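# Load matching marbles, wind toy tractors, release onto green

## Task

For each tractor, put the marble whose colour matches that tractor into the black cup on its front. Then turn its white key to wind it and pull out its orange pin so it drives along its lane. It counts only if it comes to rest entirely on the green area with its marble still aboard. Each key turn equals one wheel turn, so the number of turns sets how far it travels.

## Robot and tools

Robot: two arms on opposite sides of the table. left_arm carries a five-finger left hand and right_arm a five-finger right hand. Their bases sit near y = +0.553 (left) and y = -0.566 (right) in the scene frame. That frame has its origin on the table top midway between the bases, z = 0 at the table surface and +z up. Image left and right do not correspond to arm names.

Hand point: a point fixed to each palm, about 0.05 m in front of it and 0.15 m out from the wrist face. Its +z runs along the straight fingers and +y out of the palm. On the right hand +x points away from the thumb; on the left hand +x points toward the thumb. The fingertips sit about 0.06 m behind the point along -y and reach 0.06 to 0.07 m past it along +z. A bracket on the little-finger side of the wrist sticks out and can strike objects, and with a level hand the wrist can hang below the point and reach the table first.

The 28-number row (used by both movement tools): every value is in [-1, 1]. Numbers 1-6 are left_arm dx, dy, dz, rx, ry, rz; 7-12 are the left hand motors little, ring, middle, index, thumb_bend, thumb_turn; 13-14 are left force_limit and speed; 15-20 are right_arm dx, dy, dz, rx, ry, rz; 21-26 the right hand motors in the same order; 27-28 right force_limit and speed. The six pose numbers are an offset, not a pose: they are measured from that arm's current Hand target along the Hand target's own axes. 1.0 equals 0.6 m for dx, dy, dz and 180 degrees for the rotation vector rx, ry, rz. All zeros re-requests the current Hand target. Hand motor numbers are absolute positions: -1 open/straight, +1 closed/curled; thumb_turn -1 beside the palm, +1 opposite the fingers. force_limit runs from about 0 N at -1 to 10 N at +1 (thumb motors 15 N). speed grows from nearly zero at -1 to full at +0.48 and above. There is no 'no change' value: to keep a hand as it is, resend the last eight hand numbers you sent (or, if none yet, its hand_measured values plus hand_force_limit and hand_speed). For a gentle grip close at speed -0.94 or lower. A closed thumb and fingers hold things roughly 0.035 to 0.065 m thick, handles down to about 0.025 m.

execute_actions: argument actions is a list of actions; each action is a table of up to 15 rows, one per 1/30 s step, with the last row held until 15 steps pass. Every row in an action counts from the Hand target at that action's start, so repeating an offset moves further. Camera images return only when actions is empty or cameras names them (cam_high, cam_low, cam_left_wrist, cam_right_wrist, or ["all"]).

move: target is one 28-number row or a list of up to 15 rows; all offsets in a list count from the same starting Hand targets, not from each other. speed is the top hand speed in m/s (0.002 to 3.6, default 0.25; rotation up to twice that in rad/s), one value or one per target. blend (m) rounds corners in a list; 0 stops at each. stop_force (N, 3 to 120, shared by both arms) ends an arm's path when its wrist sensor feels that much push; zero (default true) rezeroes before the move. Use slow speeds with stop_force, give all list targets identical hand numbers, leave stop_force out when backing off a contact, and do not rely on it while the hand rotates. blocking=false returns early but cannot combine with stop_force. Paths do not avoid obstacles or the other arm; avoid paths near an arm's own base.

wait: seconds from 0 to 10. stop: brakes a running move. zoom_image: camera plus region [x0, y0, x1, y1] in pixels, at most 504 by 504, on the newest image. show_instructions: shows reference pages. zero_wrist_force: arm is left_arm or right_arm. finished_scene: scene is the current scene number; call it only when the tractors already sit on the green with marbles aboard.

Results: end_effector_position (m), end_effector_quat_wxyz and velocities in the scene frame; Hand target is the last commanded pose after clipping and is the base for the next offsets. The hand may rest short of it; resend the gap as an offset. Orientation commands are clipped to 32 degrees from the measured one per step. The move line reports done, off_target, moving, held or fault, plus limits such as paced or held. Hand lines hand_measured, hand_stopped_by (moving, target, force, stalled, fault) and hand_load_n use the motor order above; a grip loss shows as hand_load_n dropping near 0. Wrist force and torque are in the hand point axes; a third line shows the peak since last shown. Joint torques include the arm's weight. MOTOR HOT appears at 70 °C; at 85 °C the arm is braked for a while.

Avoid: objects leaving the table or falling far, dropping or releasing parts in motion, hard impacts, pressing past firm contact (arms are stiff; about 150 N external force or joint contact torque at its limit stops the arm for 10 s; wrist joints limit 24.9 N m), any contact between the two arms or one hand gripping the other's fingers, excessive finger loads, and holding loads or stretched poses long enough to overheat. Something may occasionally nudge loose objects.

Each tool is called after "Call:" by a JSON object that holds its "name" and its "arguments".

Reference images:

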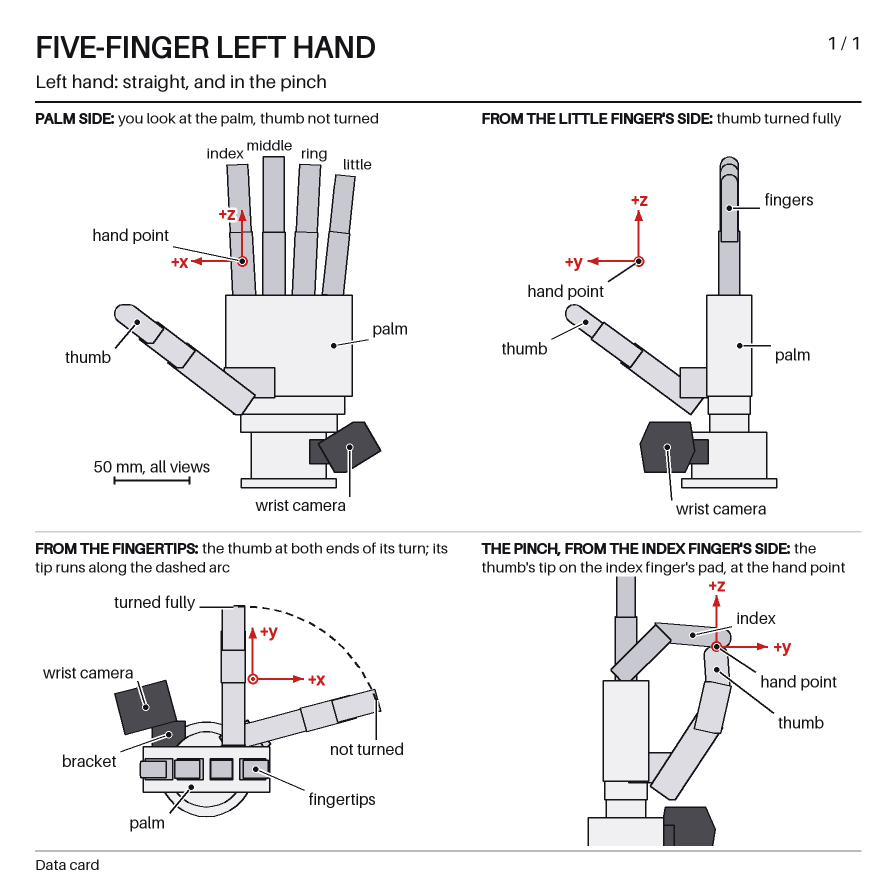

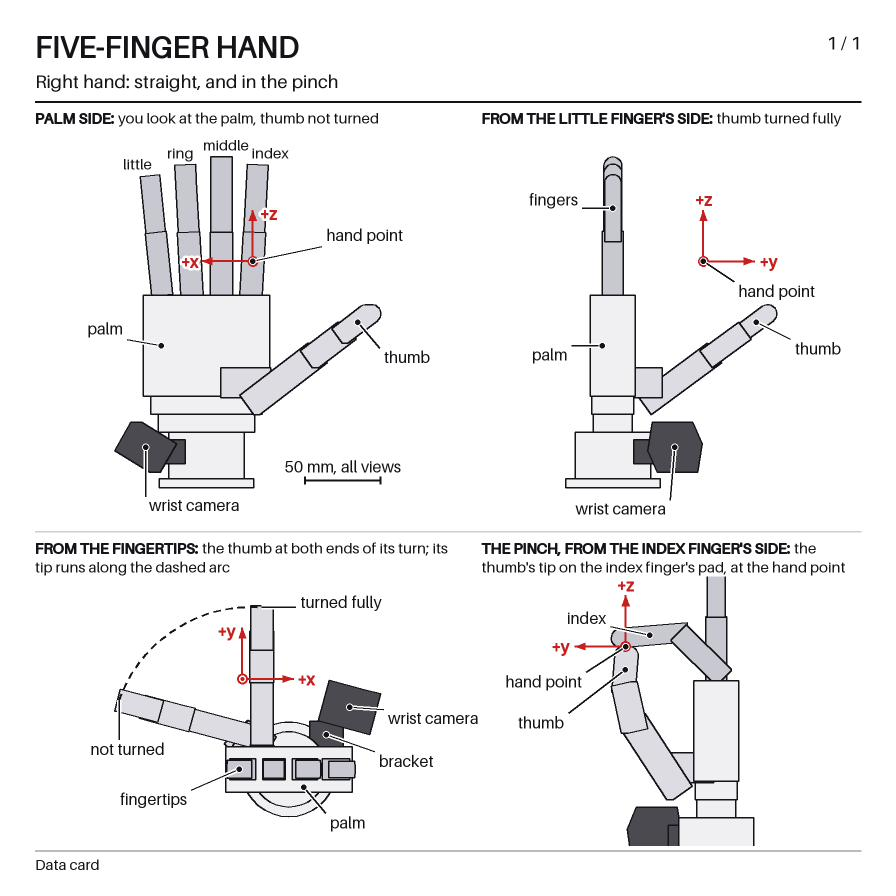

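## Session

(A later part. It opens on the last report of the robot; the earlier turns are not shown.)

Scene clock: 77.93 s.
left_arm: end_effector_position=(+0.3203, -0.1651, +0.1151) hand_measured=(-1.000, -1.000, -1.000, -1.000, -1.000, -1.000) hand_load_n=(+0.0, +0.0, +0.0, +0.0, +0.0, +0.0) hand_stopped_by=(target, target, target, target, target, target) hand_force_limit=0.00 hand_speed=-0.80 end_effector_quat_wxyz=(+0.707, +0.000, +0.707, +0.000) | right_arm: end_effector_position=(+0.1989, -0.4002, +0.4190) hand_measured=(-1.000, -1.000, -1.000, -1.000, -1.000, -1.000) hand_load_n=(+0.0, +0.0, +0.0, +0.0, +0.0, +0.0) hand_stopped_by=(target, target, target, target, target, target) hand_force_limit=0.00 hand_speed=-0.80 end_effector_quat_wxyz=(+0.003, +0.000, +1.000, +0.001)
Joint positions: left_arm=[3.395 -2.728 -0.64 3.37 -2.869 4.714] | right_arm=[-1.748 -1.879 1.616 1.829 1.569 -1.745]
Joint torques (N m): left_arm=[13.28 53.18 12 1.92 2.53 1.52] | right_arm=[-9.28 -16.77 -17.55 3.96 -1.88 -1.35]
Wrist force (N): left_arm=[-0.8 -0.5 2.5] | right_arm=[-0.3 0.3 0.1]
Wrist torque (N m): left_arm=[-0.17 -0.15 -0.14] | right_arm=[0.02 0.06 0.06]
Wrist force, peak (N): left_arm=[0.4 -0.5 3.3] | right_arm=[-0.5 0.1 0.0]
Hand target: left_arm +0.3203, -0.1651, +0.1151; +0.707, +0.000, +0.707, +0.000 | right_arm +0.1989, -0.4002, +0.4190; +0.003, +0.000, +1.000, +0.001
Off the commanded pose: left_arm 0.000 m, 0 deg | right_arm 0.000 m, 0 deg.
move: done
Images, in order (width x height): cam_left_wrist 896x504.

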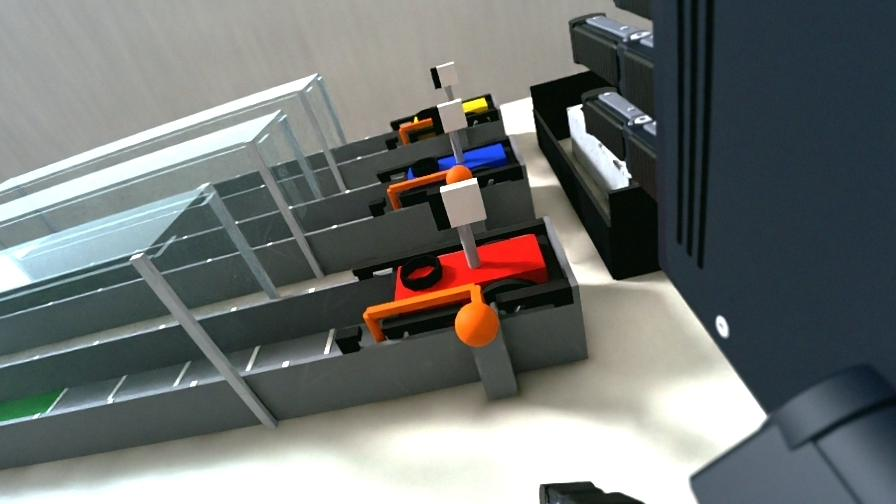

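Call:
{"name": "execute_actions", "arguments": {"actions": []}}

Call:
{"name": "zoom_image", "arguments": {"camera": "cam_high", "region": [360, 240, 480, 340]}}

Call:
{"name": "zoom_image", "arguments": {"camera": "cam_high", "region": [470, 320, 590, 420]}}

Call:
{"name": "zoom_image", "arguments": {"camera": "cam_high", "region": [330, 280, 450, 380]}}

Call:
{"name": "zoom_image", "arguments": {"camera": "cam_high", "region": [440, 360, 560, 460]}}

Call:
{"name": "zoom_image", "arguments": {"camera": "cam_high", "region": [280, 310, 400, 410]}}

Call:
{"name": "zoom_image", "arguments": {"camera": "cam_high", "region": [390, 400, 510, 500]}}

Scene clock: 79.17 s.
left_arm: end_effector_position=(+0.3203, -0.1651, +0.1151) hand_measured=(-1.000, -1.000, -1.000, -1.000, -1.000, -1.000) hand_load_n=(+0.0, +0.0, +0.0, +0.0, +0.0, +0.0) hand_stopped_by=(target, target, target, target, target, target) hand_force_limit=0.00 hand_speed=-0.80 end_effector_quat_wxyz=(+0.707, +0.000, +0.707, +0.000) | right_arm: end_effector_position=(+0.1989, -0.4002, +0.4190) hand_measured=(-1.000, -1.000, -1.000, -1.000, -1.000, -1.000) hand_load_n=(+0.0, +0.0, +0.0, +0.0, +0.0, +0.0) hand_stopped_by=(target, target, target, target, target, target) hand_force_limit=0.00 hand_speed=-0.80 end_effector_quat_wxyz=(+0.003, +0.000, +1.000, +0.001)
Joint positions: left_arm=[3.395 -2.728 -0.64 3.37 -2.869 4.714] | right_arm=[-1.748 -1.879 1.616 1.829 1.569 -1.745]
Joint velocities: within noise
Joint torques (N m): left_arm=[13.83 53.43 11.87 1.86 2.54 1.57] | right_arm=[-10.19 -15.09 -15.02 4.13 -1.83 -1.26]
Wrist force (N): left_arm=[-0.6 -0.7 2.2] | right_arm=[-0.2 0.1 -0.1]
Wrist torque (N m): left_arm=[-0.17 -0.18 -0.13] | right_arm=[0.00 0.04 0.06]
Wrist force, peak (N): left_arm=[-0.9 -0.9 2.6] | right_arm=[-0.3 0.4 0.0]
Hand target: left_arm +0.3203, -0.1651, +0.1151; +0.707, +0.000, +0.707, +0.000 | right_arm +0.1989, -0.4002, +0.4190; +0.003, +0.000, +1.000, +0.001
Off the commanded pose: left_arm 0.000 m, 0 deg | right_arm 0.000 m, 0 deg.

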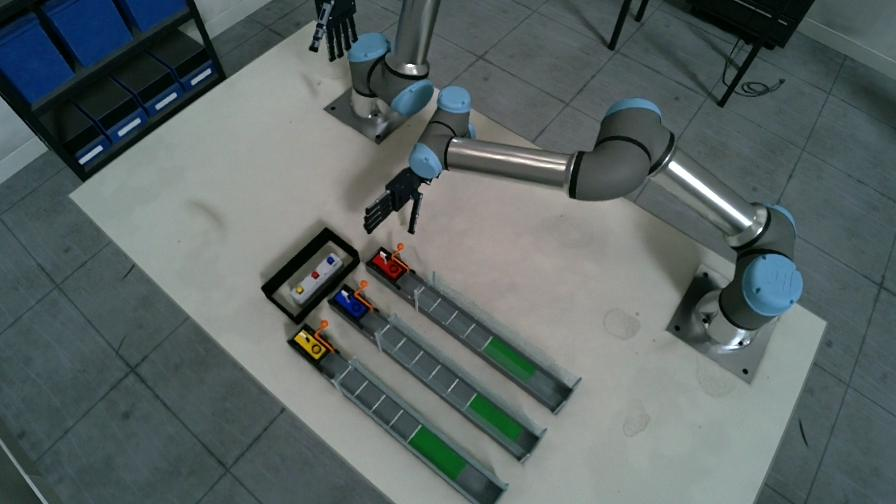

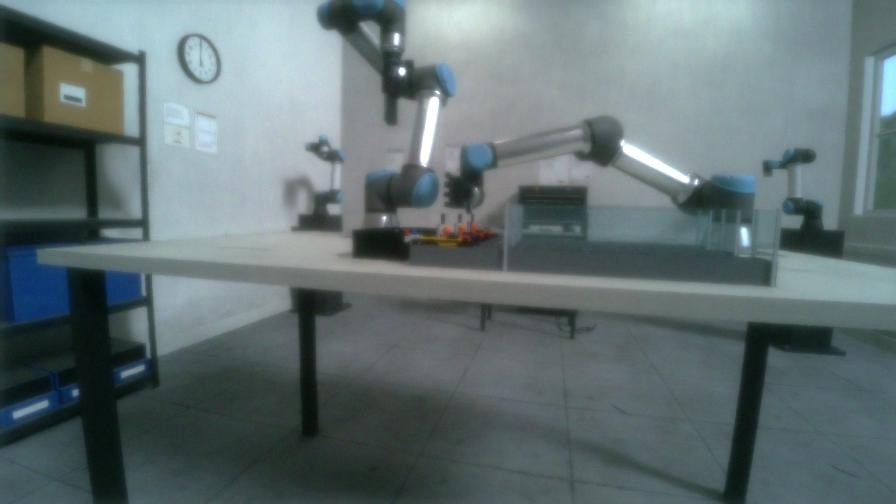

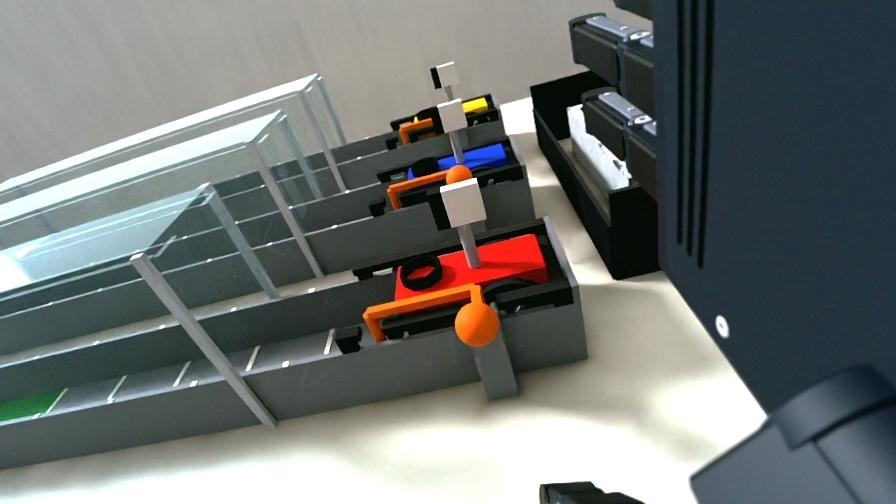

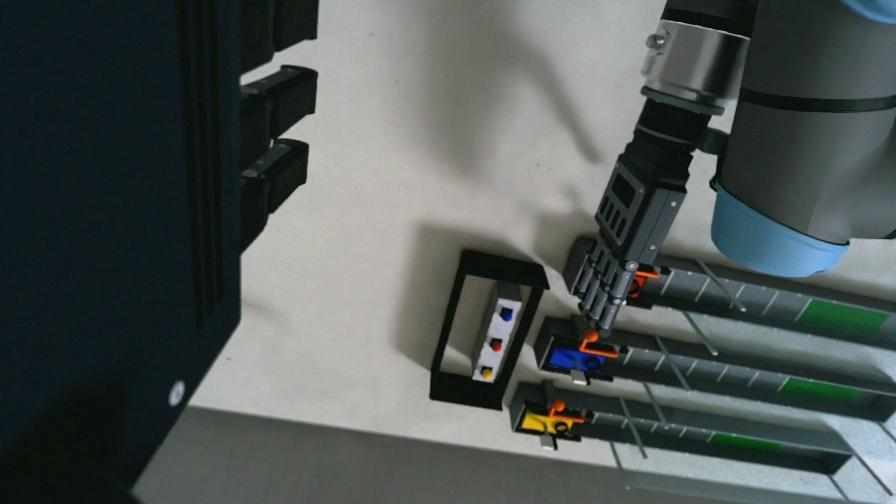

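Scaled by 4.200.

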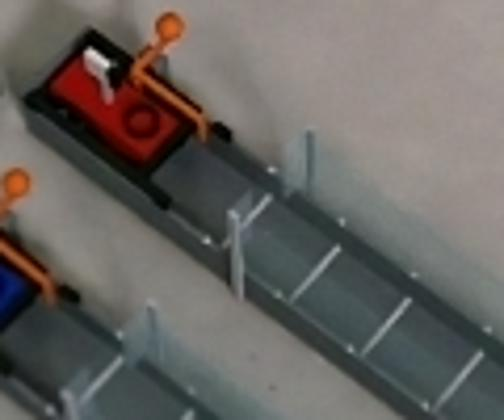

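Scaled by 4.200.

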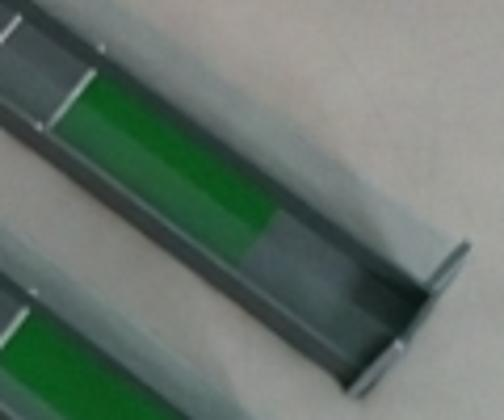

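Scaled by 4.200.

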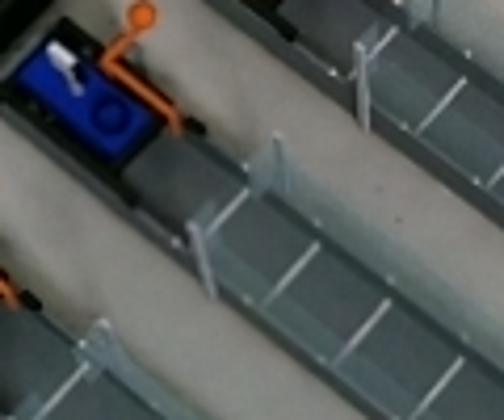

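Scaled by 4.200.

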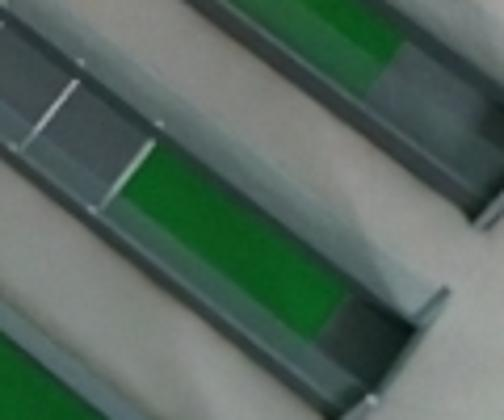

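Scaled by 4.200.

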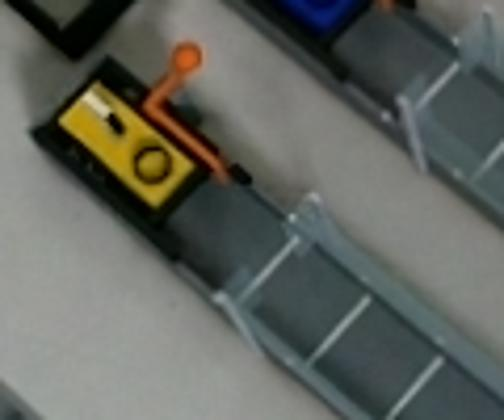

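Scaled by 4.200.

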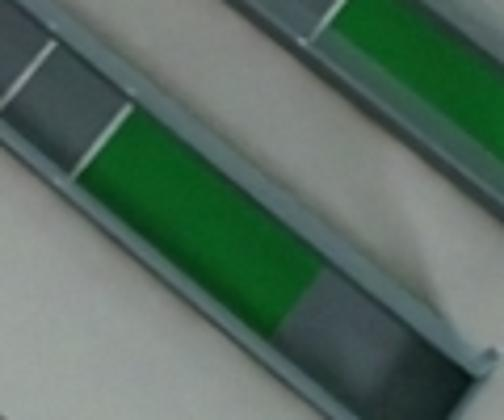

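Call:
{"name": "move", "arguments": {"target": [[-0.1417,0,-0.1,0,0,0,-1,-1,-1,-1,-1,-1,0,-0.8,0,0,0,0,0,0,-1,-1,-1,-1,-1,-1,0,-0.8],[-0.3083,0.4417,-0.0333,0.0998,0.3521,-0.359,-1,-1,-1,-1,-1,-1,0,-0.8,0,0,0,0,0,0,-1,-1,-1,-1,-1,-1,0,-0.8],[-0.5962,0.7695,-0.3602,-0.5911,0.1991,-0.5642,-1,-1,-1,-1,-1,-1,0,-0.8,0,0,0,0,0,0,-1,-1,-1,-1,-1,-1,0,-0.8]], "speed": 0.3, "blend": 0.04, "cameras": []}}

Scene clock: 93.23 s.
left_arm: end_effector_position=(+0.1038, +0.2966, +0.4725) hand_measured=(-1.000, -1.000, -1.000, -1.000, -1.000, -1.000) hand_load_n=(+0.0, +0.0, +0.0, +0.0, +0.0, +0.0) hand_stopped_by=(target, target, target, target, target, target) hand_force_limit=0.00 hand_speed=-0.80 end_effector_quat_wxyz=(-0.012, +0.941, -0.337, -0.021) | right_arm: end_effector_position=(+0.1989, -0.4002, +0.4190) hand_measured=(-1.000, -1.000, -1.000, -1.000, -1.000, -1.000) hand_load_n=(+0.0, +0.0, +0.0, +0.0, +0.0, +0.0) hand_stopped_by=(target, target, target, target, target, target) hand_force_limit=0.00 hand_speed=-0.80 end_effector_quat_wxyz=(+0.003, +0.000, +1.000, +0.001)
Joint positions: left_arm=[4.3 -1.416 -1.367 1.168 -1.594 1.866] | right_arm=[-1.748 -1.879 1.616 1.829 1.569 -1.745]
Joint torques (N m): left_arm=[12.36 18.65 7.64 -3.72 2.44 -1.22] | right_arm=[-8.62 -16.75 -13.93 3.8 -1.76 -1.15]
Wrist force (N): left_arm=[-0.1 -0.1 -0.1] | right_arm=[-0.2 0.2 0.0]
Wrist torque (N m): left_arm=[0.01 0.02 0.06] | right_arm=[0.02 0.04 0.07]
Wrist force, peak (N): left_arm=[0.5 -0.6 3.7] | right_arm=[-0.5 0.3 -0.1]
Hand target: left_arm +0.1038, +0.2966, +0.4725; -0.012, +0.941, -0.337, -0.022 | right_arm +0.1989, -0.4002, +0.4190; +0.003, +0.000, +1.000, +0.001
Off the commanded pose: left_arm 0.000 m, 0 deg | right_arm 0.000 m, 0 deg.
move: done
No camera images: "cameras" was empty.

Call:
{"name": "move", "arguments": {"target": [0,0,0,0,0,0,-1,-1,-1,-1,-1,-1,0,-0.8,-0.035,0.4067,0.365,0.3729,-0.2242,-0.2921,-1,-1,-1,-1,-1,-1,0,-0.8], "speed": 0.3, "cameras": ["cam_high","cam_right_wrist"]}}

Scene clock: 96.47 s.
left_arm: end_effector_position=(+0.1038, +0.2966, +0.4725) hand_measured=(-1.000, -1.000, -1.000, -1.000, -1.000, -1.000) hand_load_n=(+0.0, +0.0, +0.0, +0.0, +0.0, +0.0) hand_stopped_by=(target, target, target, target, target, target) hand_force_limit=0.00 hand_speed=-0.80 end_effector_quat_wxyz=(-0.012, +0.941, -0.337, -0.022) | right_arm: end_effector_position=(+0.2145, -0.2188, +0.2568) hand_measured=(-1.000, -1.000, -1.000, -1.000, -1.000, -1.000) hand_load_n=(-0.5, -0.5, +0.0, +0.0, +0.0, +0.0) hand_stopped_by=(target, target, target, target, target, target) hand_force_limit=0.00 hand_speed=-0.80 end_effector_quat_wxyz=(+0.248, -0.320, +0.819, -0.406)
Joint positions: left_arm=[4.301 -1.416 -1.367 1.168 -1.594 1.866] | right_arm=[-0.439 -1.235 1.643 1.477 2.529 -1.018]
Joint torques (N m): left_arm=[13.5 18.67 8.02 -3.74 2.51 0.25] | right_arm=[-9.71 -41.83 -10.12 3.69 -0.57 -1.16]
Wrist force (N): left_arm=[0.0 0.1 0.1] | right_arm=[0.6 3.2 -2.9]
Wrist torque (N m): left_arm=[0.01 0.00 0.05] | right_arm=[0.30 0.06 0.19]
Wrist force, peak (N): left_arm=[0.0 0.4 -0.3] | right_arm=[-1.1 7.2 -1.6]
Hand target: left_arm +0.1038, +0.2966, +0.4725; -0.012, +0.941, -0.337, -0.022 | right_arm +0.2145, -0.2188, +0.2568; +0.248, -0.320, +0.819, -0.406 (not the last commanded pose)
Off the commanded pose: left_arm 0.000 m, 0 deg | right_arm 0.085 m, 24 deg.
move: held (right_arm; a check stopped the path); limits=held
pose unreachable (right arm): on one or more control steps of this call, first in action 0 (counted from 0), this arm could not follow its commanded pose, so it was not sent that pose on those steps. It may still have moved: this result reports where it is.
cause: moving toward the commanded pose would bring two parts of the arm too close to each other (joints 4 (wrist 1) to 6 (wrist 3) lie between them).
Images, in order (width x height): cam_high 896x504, cam_right_wrist 896x504.

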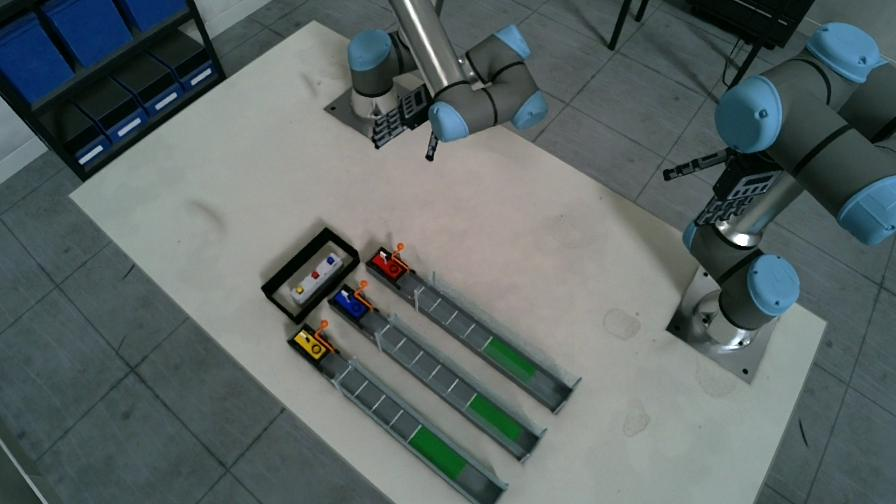

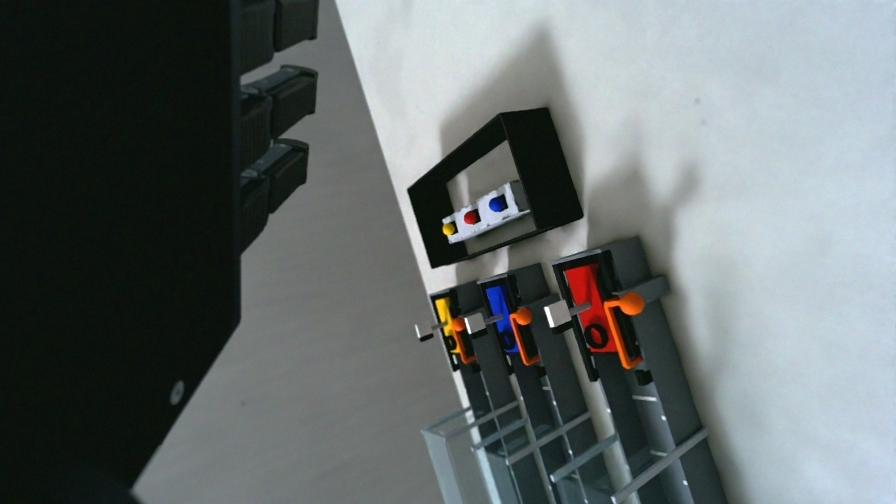

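Call:
{"name": "move", "arguments": {"target": [0,0,0,0,0,0,-1,-1,-1,-1,-1,-1,0,-0.8,0,0,0,-0.0256,-0.1709,-0.1704,-1,-1,-1,-1,-1,-1,0,-0.8], "speed": 0.3, "cameras": []}}

Call:
{"name": "move", "arguments": {"target": [0,0,0,0,0,0,-1,-1,-1,-1,-1,-1,0,-0.8,-0.148,0.109,0.2503,0.1523,0.1523,-0.4829,-1,-1,-1,-1,-1,-1,0,-0.8], "speed": 0.3, "cameras": []}}

Call:
{"name": "move", "arguments": {"target": [0,0,0,0,0,0,-1,-1,-1,-1,-1,-1,0,-0.8,-0.0283,0.0583,0.0833,0,0,0,-1,-1,-1,-1,-1,-1,0,-0.8], "speed": 0.15, "cameras": ["cam_right_wrist"]}}

Call:
{"name": "zoom_image", "arguments": {"camera": "cam_right_wrist", "region": [420, 240, 560, 380]}}

Scene clock: 104.93 s.
left_arm: end_effector_position=(+0.1038, +0.2966, +0.4725) hand_measured=(-1.000, -1.000, -1.000, -1.000, -1.000, -1.000) hand_load_n=(+0.0, +0.0, +0.0, +0.0, +0.0, +0.0) hand_stopped_by=(target, target, target, target, target, target) hand_force_limit=0.00 hand_speed=-0.80 end_effector_quat_wxyz=(-0.012, +0.941, -0.337, -0.022) | right_arm: end_effector_position=(+0.2145, -0.2188, +0.2569) hand_measured=(-1.000, -1.000, -1.000, -1.000, -1.000, -1.000) hand_load_n=(+0.0, +0.0, +0.0, +0.0, +0.0, +0.0) hand_stopped_by=(target, target, target, target, target, target) hand_force_limit=0.00 hand_speed=-0.80 end_effector_quat_wxyz=(+0.326, -0.627, +0.628, -0.326)
Joint positions: left_arm=[4.301 -1.416 -1.367 1.168 -1.594 1.866] | right_arm=[-0.584 -1.607 1.802 0.713 2.323 -2.422]
Joint torques (N m): left_arm=[12.95 18.86 7.8 -3.72 2.43 1.31] | right_arm=[-8.83 -28.47 -13.63 -0.72 -1 -1.08]
Wrist force (N): left_arm=[0.0 0.2 -0.2] | right_arm=[-0.1 3.3 -2.6]
Wrist torque (N m): left_arm=[0.04 0.00 0.05] | right_arm=[0.31 0.10 0.17]
Wrist force, peak (N): left_arm=[0.0 0.0 -0.5] | right_arm=[0.9 3.2 -3.2]
Hand target: left_arm +0.1038, +0.2966, +0.4725; -0.012, +0.941, -0.337, -0.022 | right_arm +0.2145, -0.2188, +0.2568; -0.326, +0.627, -0.628, +0.326
Off the commanded pose: left_arm 0.000 m, 0 deg | right_arm 0.000 m, 0 deg.
move: done
No camera images: "cameras" was empty.

Scene clock: 108.73 s.
left_arm: end_effector_position=(+0.1038, +0.2966, +0.4725) hand_measured=(-1.000, -1.000, -1.000, -1.000, -1.000, -1.000) hand_load_n=(+0.0, +0.0, +0.0, +0.0, +0.0, +0.0) hand_stopped_by=(target, target, target, target, target, target) hand_force_limit=0.00 hand_speed=-0.80 end_effector_quat_wxyz=(-0.012, +0.941, -0.337, -0.022) | right_arm: end_effector_position=(+0.2997, -0.1300, +0.1170) hand_measured=(-1.000, -1.000, -1.000, -1.000, -1.000, -1.000) hand_load_n=(+0.0, +0.0, +0.0, +0.0, +0.0, +0.0) hand_stopped_by=(target, target, target, target, target, target) hand_force_limit=0.00 hand_speed=-0.80 end_effector_quat_wxyz=(+0.000, +0.708, +0.000, +0.706)
Joint positions: left_arm=[4.301 -1.416 -1.367 1.168 -1.594 1.866] | right_arm=[-0.38 -1.052 1.861 -0.802 2.764 -4.706]
Joint torques (N m): left_arm=[12.77 18.67 8.57 -3.67 2.42 1.28] | right_arm=[8.53 -47.63 -7.04 -2.31 -1.84 -1.25]
Wrist force (N): left_arm=[-0.2 0.0 -0.2] | right_arm=[-5.1 0.2 -4.4]
Wrist torque (N m): left_arm=[0.01 0.03 0.04] | right_arm=[0.22 0.49 -0.15]
Wrist force, peak (N): left_arm=[0.2 0.2 -0.4] | right_arm=[-5.3 0.2 -4.8]
Hand target: left_arm +0.1038, +0.2966, +0.4725; -0.012, +0.941, -0.337, -0.022 | right_arm +0.2997, -0.1300, +0.1170; +0.000, +0.708, +0.000, +0.706
Off the commanded pose: left_arm 0.000 m, 0 deg | right_arm 0.000 m, 0 deg.
move: done
No camera images: "cameras" was empty.

Scene clock: 109.70 s.
left_arm: end_effector_position=(+0.1038, +0.2966, +0.4725) hand_measured=(-1.000, -1.000, -1.000, -1.000, -1.000, -1.000) hand_load_n=(+0.0, +0.0, +0.0, +0.0, +0.0, +0.0) hand_stopped_by=(target, target, target, target, target, target) hand_force_limit=0.00 hand_speed=-0.80 end_effector_quat_wxyz=(-0.012, +0.941, -0.337, -0.022) | right_arm: end_effector_position=(+0.3496, -0.1649, +0.1000) hand_measured=(-1.000, -1.000, -1.000, -1.000, -1.000, -1.000) hand_load_n=(+0.0, +0.0, +0.0, +0.0, +0.0, +0.0) hand_stopped_by=(target, target, target, target, target, target) hand_force_limit=0.00 hand_speed=-0.80 end_effector_quat_wxyz=(+0.000, +0.708, -0.001, +0.706)
Joint positions: left_arm=[4.301 -1.416 -1.367 1.168 -1.594 1.866] | right_arm=[-0.509 -1.066 1.951 -0.881 2.636 -4.708]
Joint torques (N m): left_arm=[13.22 18.32 8.56 -3.71 2.49 1.2] | right_arm=[-7.24 -23.56 -5.83 -2.48 -1.44 -1.45]
Wrist force (N): left_arm=[-0.3 0.0 0.2] | right_arm=[-5.0 0.1 -4.4]
Wrist torque (N m): left_arm=[0.00 0.05 0.04] | right_arm=[0.23 0.47 -0.13]
Wrist force, peak (N): left_arm=[0.0 0.2 -0.4] | right_arm=[-5.0 -0.6 -5.5]
Hand target: left_arm +0.1038, +0.2966, +0.4725; -0.012, +0.941, -0.337, -0.022 | right_arm +0.3496, -0.1650, +0.0999; +0.000, +0.708, +0.000, +0.706
Off the commanded pose: left_arm 0.000 m, 0 deg | right_arm 0.000 m, 0 deg.
move: done
Images, in order (width x height): cam_right_wrist 896x504.

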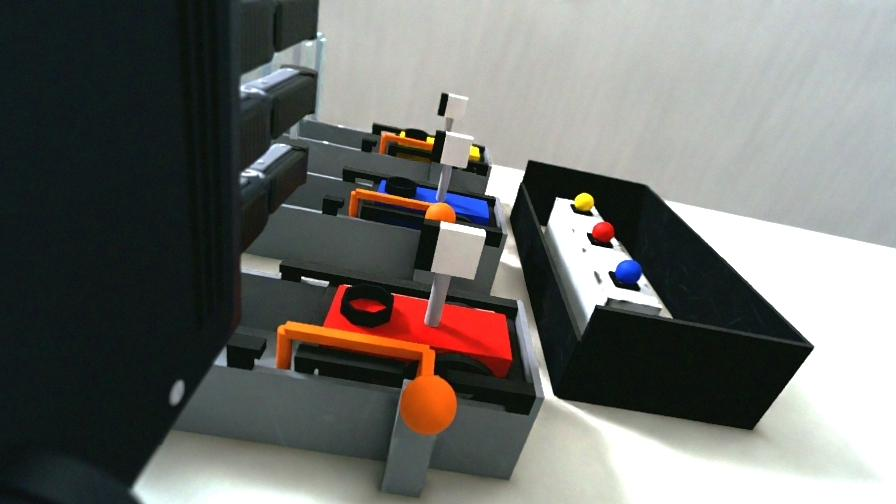

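Scaled by 3.600.

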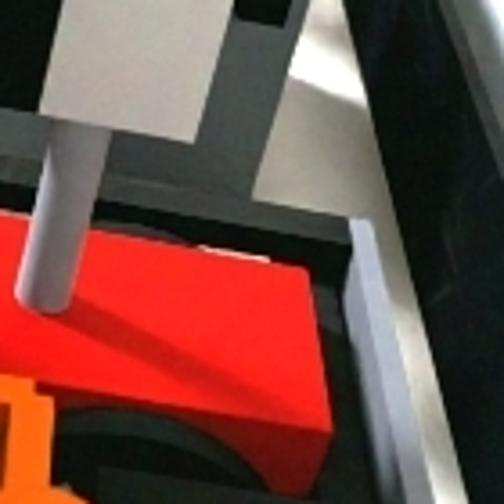

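Call:
{"name": "zoom_image", "arguments": {"camera": "cam_right_wrist", "region": [410, 330, 550, 430]}}

Call:
{"name": "zoom_image", "arguments": {"camera": "cam_right_wrist", "region": [260, 310, 440, 440]}}

Call:
{"name": "zoom_image", "arguments": {"camera": "cam_right_wrist", "region": [500, 150, 700, 350]}}

Scaled by 3.600.

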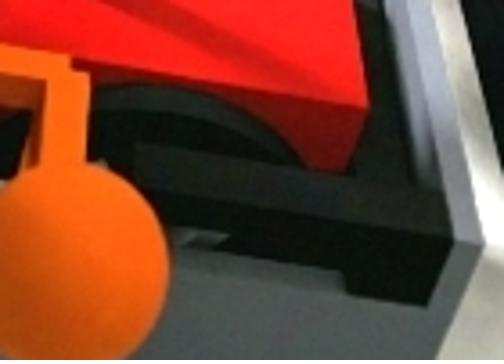

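Scaled by 2.800.

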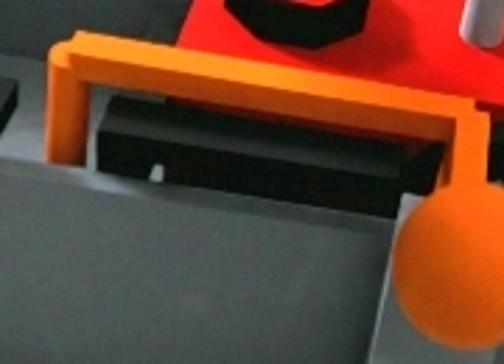

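Scaled by 2.520.

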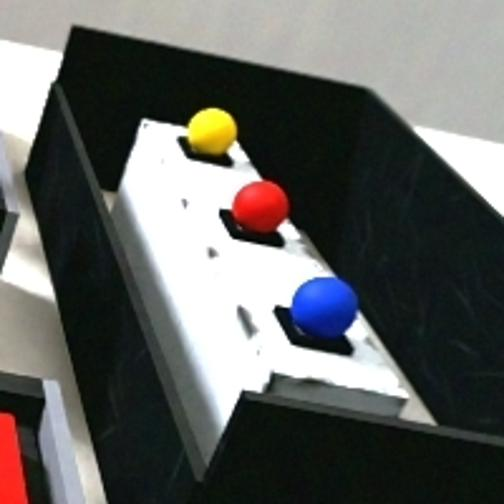

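Call:
{"name": "move", "arguments": {"target": [0,0,0,0,0,0,-1,-1,-1,-1,-1,-1,0,-0.8,0.075,0,0,0,0,0,-1,-1,-1,-1,-1,-1,0,-0.8], "speed": 0.15, "cameras": ["cam_right_wrist"]}}

Call:
{"name": "zoom_image", "arguments": {"camera": "cam_right_wrist", "region": [400, 380, 540, 480]}}

Call:
{"name": "zoom_image", "arguments": {"camera": "cam_right_wrist", "region": [260, 360, 430, 480]}}

Scene clock: 115.73 s.
left_arm: end_effector_position=(+0.1038, +0.2966, +0.4725) hand_measured=(-1.000, -1.000, -1.000, -1.000, -1.000, -1.000) hand_load_n=(+0.0, +0.0, +0.0, +0.0, +0.0, +0.0) hand_stopped_by=(target, target, target, target, target, target) hand_force_limit=0.00 hand_speed=-0.80 end_effector_quat_wxyz=(-0.012, +0.941, -0.337, -0.022) | right_arm: end_effector_position=(+0.3497, -0.1650, +0.1449) hand_measured=(-1.000, -1.000, -1.000, -1.000, -1.000, -1.000) hand_load_n=(+0.0, +0.0, +0.0, +0.0, +0.0, +0.0) hand_stopped_by=(target, target, target, target, target, target) hand_force_limit=0.00 hand_speed=-0.80 end_effector_quat_wxyz=(+0.000, +0.708, +0.000, +0.706)
Joint positions: left_arm=[4.301 -1.416 -1.367 1.168 -1.594 1.866] | right_arm=[-0.509 -1.15 1.925 -0.771 2.635 -4.708]
Joint torques (N m): left_arm=[12.91 18.63 8.49 -3.74 2.23 1.29] | right_arm=[-8.25 -43.9 -23.14 1.31 0.53 1.7]
Wrist force (N): left_arm=[-0.1 0.2 0.1] | right_arm=[-5.0 0.0 -4.5]
Wrist torque (N m): left_arm=[0.03 0.03 0.04] | right_arm=[0.21 0.48 -0.24]
Wrist force, peak (N): left_arm=[-0.4 0.1 -0.3] | right_arm=[-5.5 0.1 -4.7]
Hand target: left_arm +0.1038, +0.2966, +0.4725; -0.012, +0.941, -0.337, -0.022 | right_arm +0.3497, -0.1650, +0.1449; +0.000, +0.708, +0.000, +0.706
Off the commanded pose: left_arm 0.000 m, 0 deg | right_arm 0.000 m, 0 deg.
move: done
Images, in order (width x height): cam_right_wrist 896x504.

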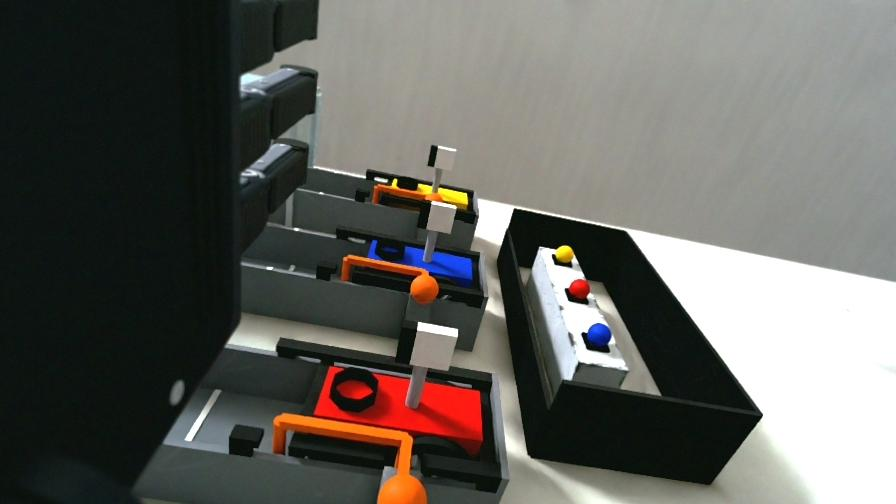

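Scaled by 3.600.

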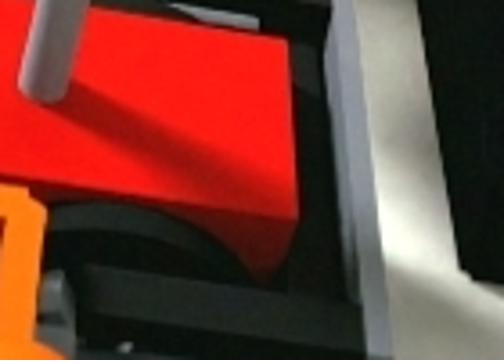

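Scaled by 2.965.

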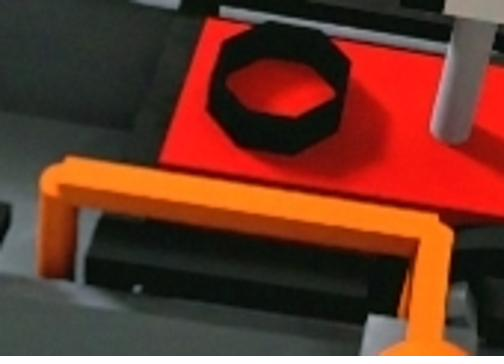

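Call:
{"name": "move", "arguments": {"target": [0,0,0,0,0,0,-1,-1,-1,-1,-1,-1,0,-0.8,0.175,0.0917,-0.1662,-0.1523,-0.1523,0.4829,-1,-1,-1,-1,-1,-1,0,-0.8], "speed": 0.3, "cameras": []}}

Call:
{"name": "move", "arguments": {"target": [0,0,0,0,0,0,-1,-1,-1,-1,-1,-1,0,-0.8,-0.1167,-0.0657,0.239,-0.3559,0.3559,0.4026,-1,-1,-1,-1,-1,-1,0,-0.8], "speed": 0.3, "cameras": ["cam_right_wrist"]}}

Scene clock: 120.83 s.
left_arm: end_effector_position=(+0.1038, +0.2966, +0.4725) hand_measured=(-1.000, -1.000, -1.000, -1.000, -1.000, -1.000) hand_load_n=(+0.0, +0.0, +0.0, +0.0, +0.0, +0.0) hand_stopped_by=(target, target, target, target, target, target) hand_force_limit=0.00 hand_speed=-0.80 end_effector_quat_wxyz=(-0.012, +0.941, -0.337, -0.022) | right_arm: end_effector_position=(+0.2502, -0.2201, +0.2500) hand_measured=(-1.000, -1.000, -1.000, -1.000, -1.000, -1.000) hand_load_n=(+0.0, +0.0, +0.0, +0.0, +0.0, +0.0) hand_stopped_by=(target, target, target, target, target, target) hand_force_limit=0.00 hand_speed=-0.80 end_effector_quat_wxyz=(+0.326, -0.627, +0.628, -0.326)
Joint positions: left_arm=[4.301 -1.416 -1.367 1.168 -1.594 1.866] | right_arm=[-0.684 -1.601 1.8 0.641 2.259 -2.525]
Joint torques (N m): left_arm=[12.86 18.48 8.86 -3.73 2.28 1.26] | right_arm=[-8.86 -30.05 -12.27 2.3 -1.1 1.54]
Wrist force (N): left_arm=[0.2 -0.1 -0.1] | right_arm=[0.2 3.4 -2.7]
Wrist torque (N m): left_arm=[0.00 -0.02 0.07] | right_arm=[0.34 0.08 0.07]
Wrist force, peak (N): left_arm=[0.0 0.3 -0.5] | right_arm=[-5.6 -0.1 -4.4]
Hand target: left_arm +0.1038, +0.2966, +0.4725; -0.012, +0.941, -0.337, -0.022 | right_arm +0.2502, -0.2201, +0.2501; -0.326, +0.627, -0.628, +0.326
Off the commanded pose: left_arm 0.000 m, 0 deg | right_arm 0.000 m, 0 deg.
move: done
No camera images: "cameras" was empty.

Scene clock: 124.77 s.
left_arm: end_effector_position=(+0.1038, +0.2966, +0.4725) hand_measured=(-1.000, -1.000, -1.000, -1.000, -1.000, -1.000) hand_load_n=(+0.0, +0.0, +0.0, +0.0, +0.0, +0.0) hand_stopped_by=(target, target, target, target, target, target) hand_force_limit=0.00 hand_speed=-0.80 end_effector_quat_wxyz=(-0.012, +0.941, -0.337, -0.022) | right_arm: end_effector_position=(+0.3902, -0.1501, +0.1999) hand_measured=(-1.000, -1.000, -1.000, -1.000, -1.000, -1.000) hand_load_n=(+0.0, +0.0, +0.0, +0.0, +0.0, +0.0) hand_stopped_by=(target, target, target, target, target, target) hand_force_limit=0.00 hand_speed=-0.80 end_effector_quat_wxyz=(-0.242, +0.000, +0.970, +0.000)
Joint positions: left_arm=[4.301 -1.416 -1.367 1.168 -1.594 1.866] | right_arm=[-1.164 -0.814 1.02 1.819 1.382 -1.205]
Joint torques (N m): left_arm=[12.58 18.38 9.04 -3.72 2.17 1.19] | right_arm=[-8.88 -31.83 -25.55 4.55 -2.14 1.34]
Wrist force (N): left_arm=[-0.2 0.0 0.0] | right_arm=[-2.3 0.3 -0.6]
Wrist torque (N m): left_arm=[0.00 0.03 0.04] | right_arm=[0.07 0.17 -0.15]
Wrist force, peak (N): left_arm=[0.1 0.4 0.0] | right_arm=[0.3 3.7 -3.0]
Hand target: left_arm +0.1038, +0.2966, +0.4725; -0.012, +0.941, -0.337, -0.022 | right_arm +0.3902, -0.1501, +0.1999; -0.243, +0.000, +0.970, +0.000
Off the commanded pose: left_arm 0.000 m, 0 deg | right_arm 0.000 m, 0 deg.
move: done
Images, in order (width x height): cam_right_wrist 896x504.

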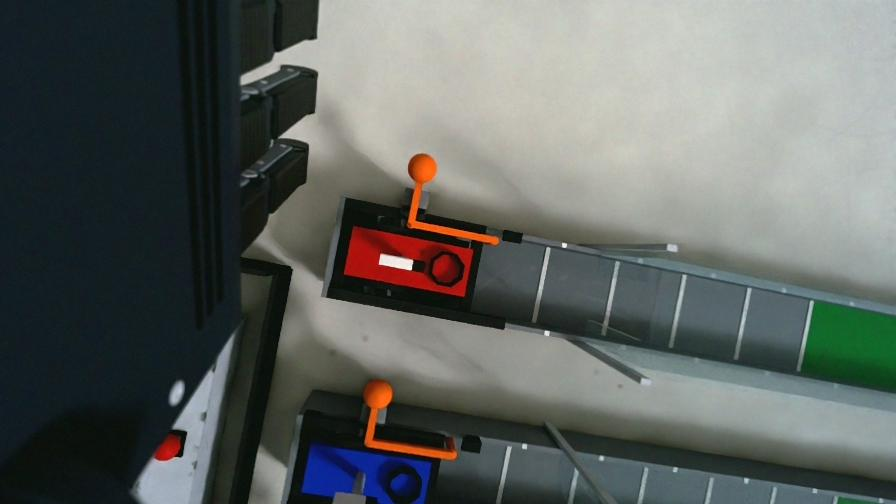

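Call:
{"name": "zoom_image", "arguments": {"camera": "cam_right_wrist", "region": [320, 190, 520, 330]}}

Call:
{"name": "zoom_image", "arguments": {"camera": "cam_right_wrist", "region": [500, 220, 700, 360]}}

Call:
{"name": "zoom_image", "arguments": {"camera": "cam_right_wrist", "region": [680, 260, 880, 400]}}

Call:
{"name": "move", "arguments": {"target": [0,0,0,0,0,0,-1,-1,-1,-1,-1,-1,0,-0.8,0,0.25,0,0,0,0,-1,-1,-1,-1,-1,-1,0,-0.8], "speed": 0.2, "cameras": ["cam_right_wrist"]}}

Call:
{"name": "zoom_image", "arguments": {"camera": "cam_right_wrist", "region": [280, 190, 480, 330]}}

Call:
{"name": "zoom_image", "arguments": {"camera": "cam_right_wrist", "region": [420, 200, 660, 360]}}

Call:
{"name": "zoom_image", "arguments": {"camera": "cam_right_wrist", "region": [640, 220, 880, 380]}}

Scaled by 2.520.

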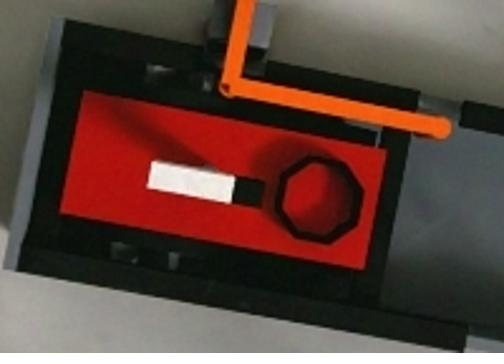

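Scaled by 2.520.

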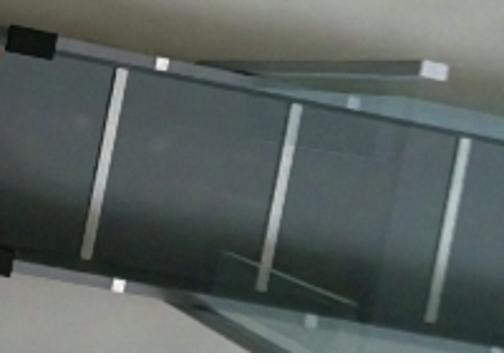

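Scaled by 2.520.

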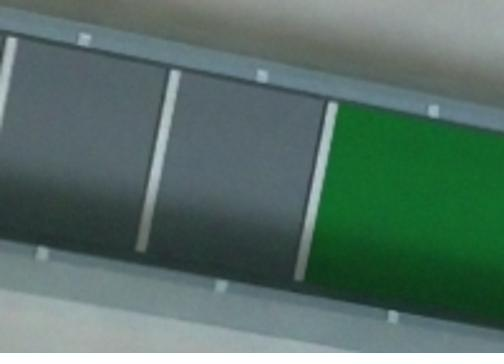

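Scene clock: 127.03 s.
left_arm: end_effector_position=(+0.1038, +0.2966, +0.4725) hand_measured=(-1.000, -1.000, -1.000, -1.000, -1.000, -1.000) hand_load_n=(+0.0, +0.0, +0.0, +0.0, +0.0, +0.0) hand_stopped_by=(target, target, target, target, target, target) hand_force_limit=0.00 hand_speed=-0.80 end_effector_quat_wxyz=(-0.012, +0.941, -0.337, -0.022) | right_arm: end_effector_position=(+0.3902, -0.0002, +0.1999) hand_measured=(-1.000, -1.000, -1.000, -1.000, -1.000, -1.000) hand_load_n=(+0.0, +0.0, +0.0, +0.0, +0.0, +0.0) hand_stopped_by=(target, target, target, target, target, target) hand_force_limit=0.00 hand_speed=-0.80 end_effector_quat_wxyz=(-0.242, +0.000, +0.970, +0.001)
Joint positions: left_arm=[4.301 -1.416 -1.367 1.168 -1.594 1.866] | right_arm=[-0.958 -0.391 0.208 2.163 1.295 -1.013]
Joint torques (N m): left_arm=[13.03 18.71 8.77 -3.67 2.19 1.23] | right_arm=[10.21 -43.77 -26.56 4.33 1.26 -1.3]
Wrist force (N): left_arm=[-0.1 0.2 -0.1] | right_arm=[-2.4 0.5 -0.1]
Wrist torque (N m): left_arm=[0.05 0.02 0.04] | right_arm=[0.07 0.18 -0.12]
Wrist force, peak (N): left_arm=[-0.2 0.4 -0.1] | right_arm=[-2.4 -1.0 -0.8]
Hand target: left_arm +0.1038, +0.2966, +0.4725; -0.012, +0.941, -0.337, -0.022 | right_arm +0.3903, -0.0001, +0.1999; -0.243, +0.000, +0.970, +0.000
Off the commanded pose: left_arm 0.000 m, 0 deg | right_arm 0.000 m, 0 deg.
move: done
Images, in order (width x height): cam_right_wrist 896x504.

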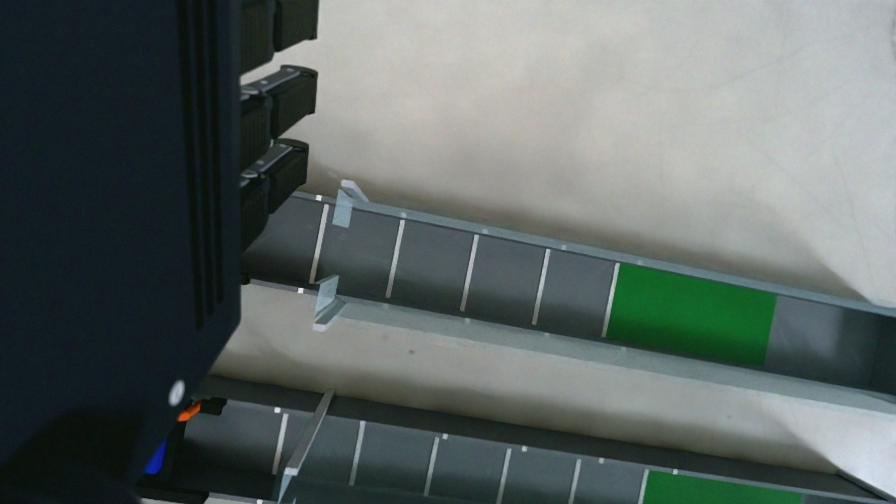

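Scaled by 2.520.

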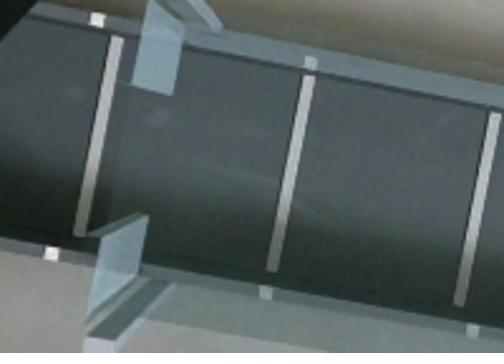

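Scaled by 2.100.

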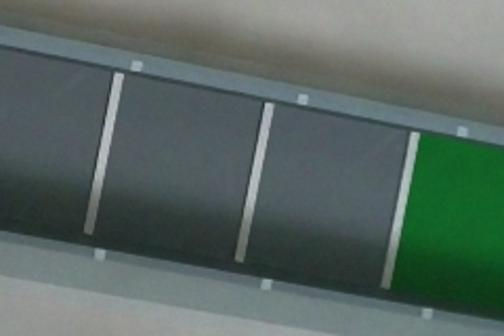

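Scaled by 2.100.

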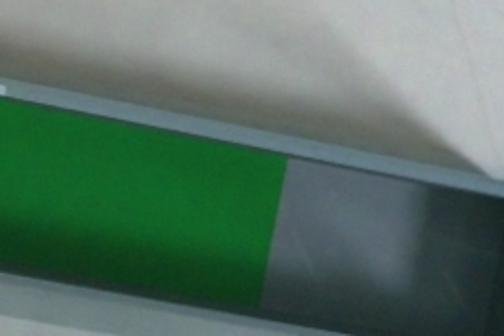

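Call:
{"name": "move", "arguments": {"target": [[0,0,0,0,0,0,-1,-1,-1,-1,-1,-1,0,-0.8,0.0442,-0.275,0.0234,0,0,0,-1,-1,-1,-1,-1,-1,0,-0.8],[0,0,0,0,0,0,-1,-1,-1,-1,-1,-1,0,-0.8,-0.0418,-0.275,0.1853,0,0,0,-1,-1,-1,-1,-1,-1,0,-0.8]], "speed": 0.2, "cameras": ["cam_high","cam_right_wrist"]}}

Call:
{"name": "zoom_image", "arguments": {"camera": "cam_right_wrist", "region": [380, 190, 540, 310]}}

Scene clock: 132.93 s.
left_arm: end_effector_position=(+0.1038, +0.2966, +0.4725) hand_measured=(-1.000, -1.000, -1.000, -1.000, -1.000, -1.000) hand_load_n=(+0.0, +0.0, +0.0, +0.0, +0.0, +0.0) hand_stopped_by=(target, target, target, target, target, target) hand_force_limit=0.00 hand_speed=-0.80 end_effector_quat_wxyz=(-0.012, +0.941, -0.337, -0.022) | right_arm: end_effector_position=(+0.3600, -0.1650, +0.0900) hand_measured=(-1.000, -1.000, -1.000, -1.000, -1.000, -1.000) hand_load_n=(+0.0, +0.0, -0.5, +0.0, +0.0, +0.0) hand_stopped_by=(target, target, target, target, target, target) hand_force_limit=0.00 hand_speed=-0.80 end_effector_quat_wxyz=(-0.243, +0.000, +0.970, +0.000)
Joint positions: left_arm=[4.301 -1.416 -1.367 1.168 -1.594 1.866] | right_arm=[-1.167 -0.8 1.293 1.532 1.383 -1.208]
Joint torques (N m): left_arm=[12.94 18.03 8.82 -3.77 2.23 1.25] | right_arm=[7.51 -31.81 -8.64 1.37 -2.26 1.34]
Wrist force (N): left_arm=[-0.3 -0.2 -0.2] | right_arm=[-2.2 0.3 -0.2]
Wrist torque (N m): left_arm=[0.00 0.05 0.04] | right_arm=[0.05 0.15 -0.05]
Wrist force, peak (N): left_arm=[0.0 0.4 -0.3] | right_arm=[-2.5 1.4 0.0]
Hand target: left_arm +0.1038, +0.2966, +0.4725; -0.012, +0.941, -0.337, -0.022 | right_arm +0.3600, -0.1650, +0.0899; -0.243, +0.000, +0.970, +0.000
Off the commanded pose: left_arm 0.000 m, 0 deg | right_arm 0.000 m, 0 deg.
move: done
Images, in order (width x height): cam_high 896x504, cam_right_wrist 896x504.

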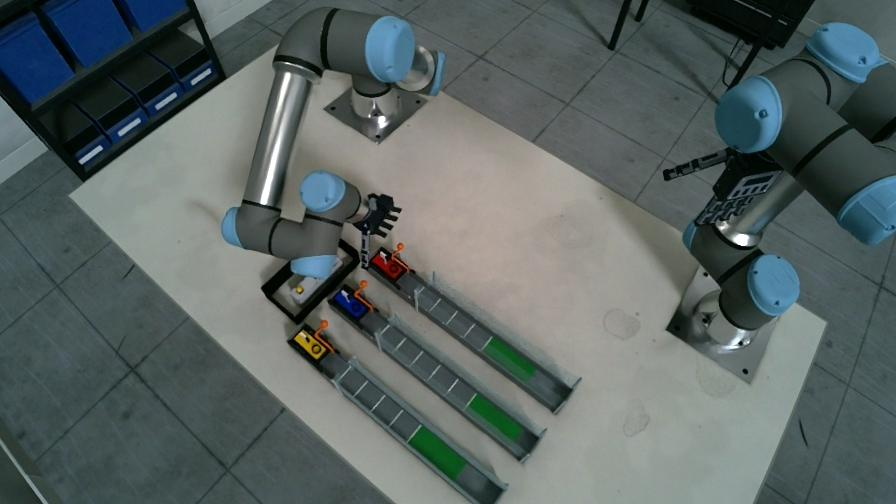

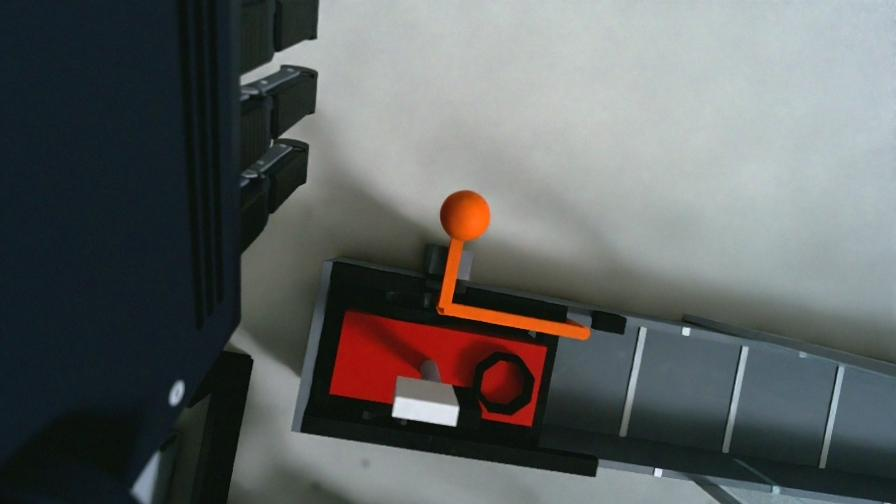

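Scaled by 3.150.

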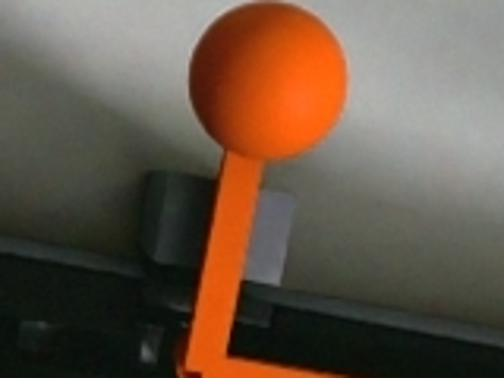

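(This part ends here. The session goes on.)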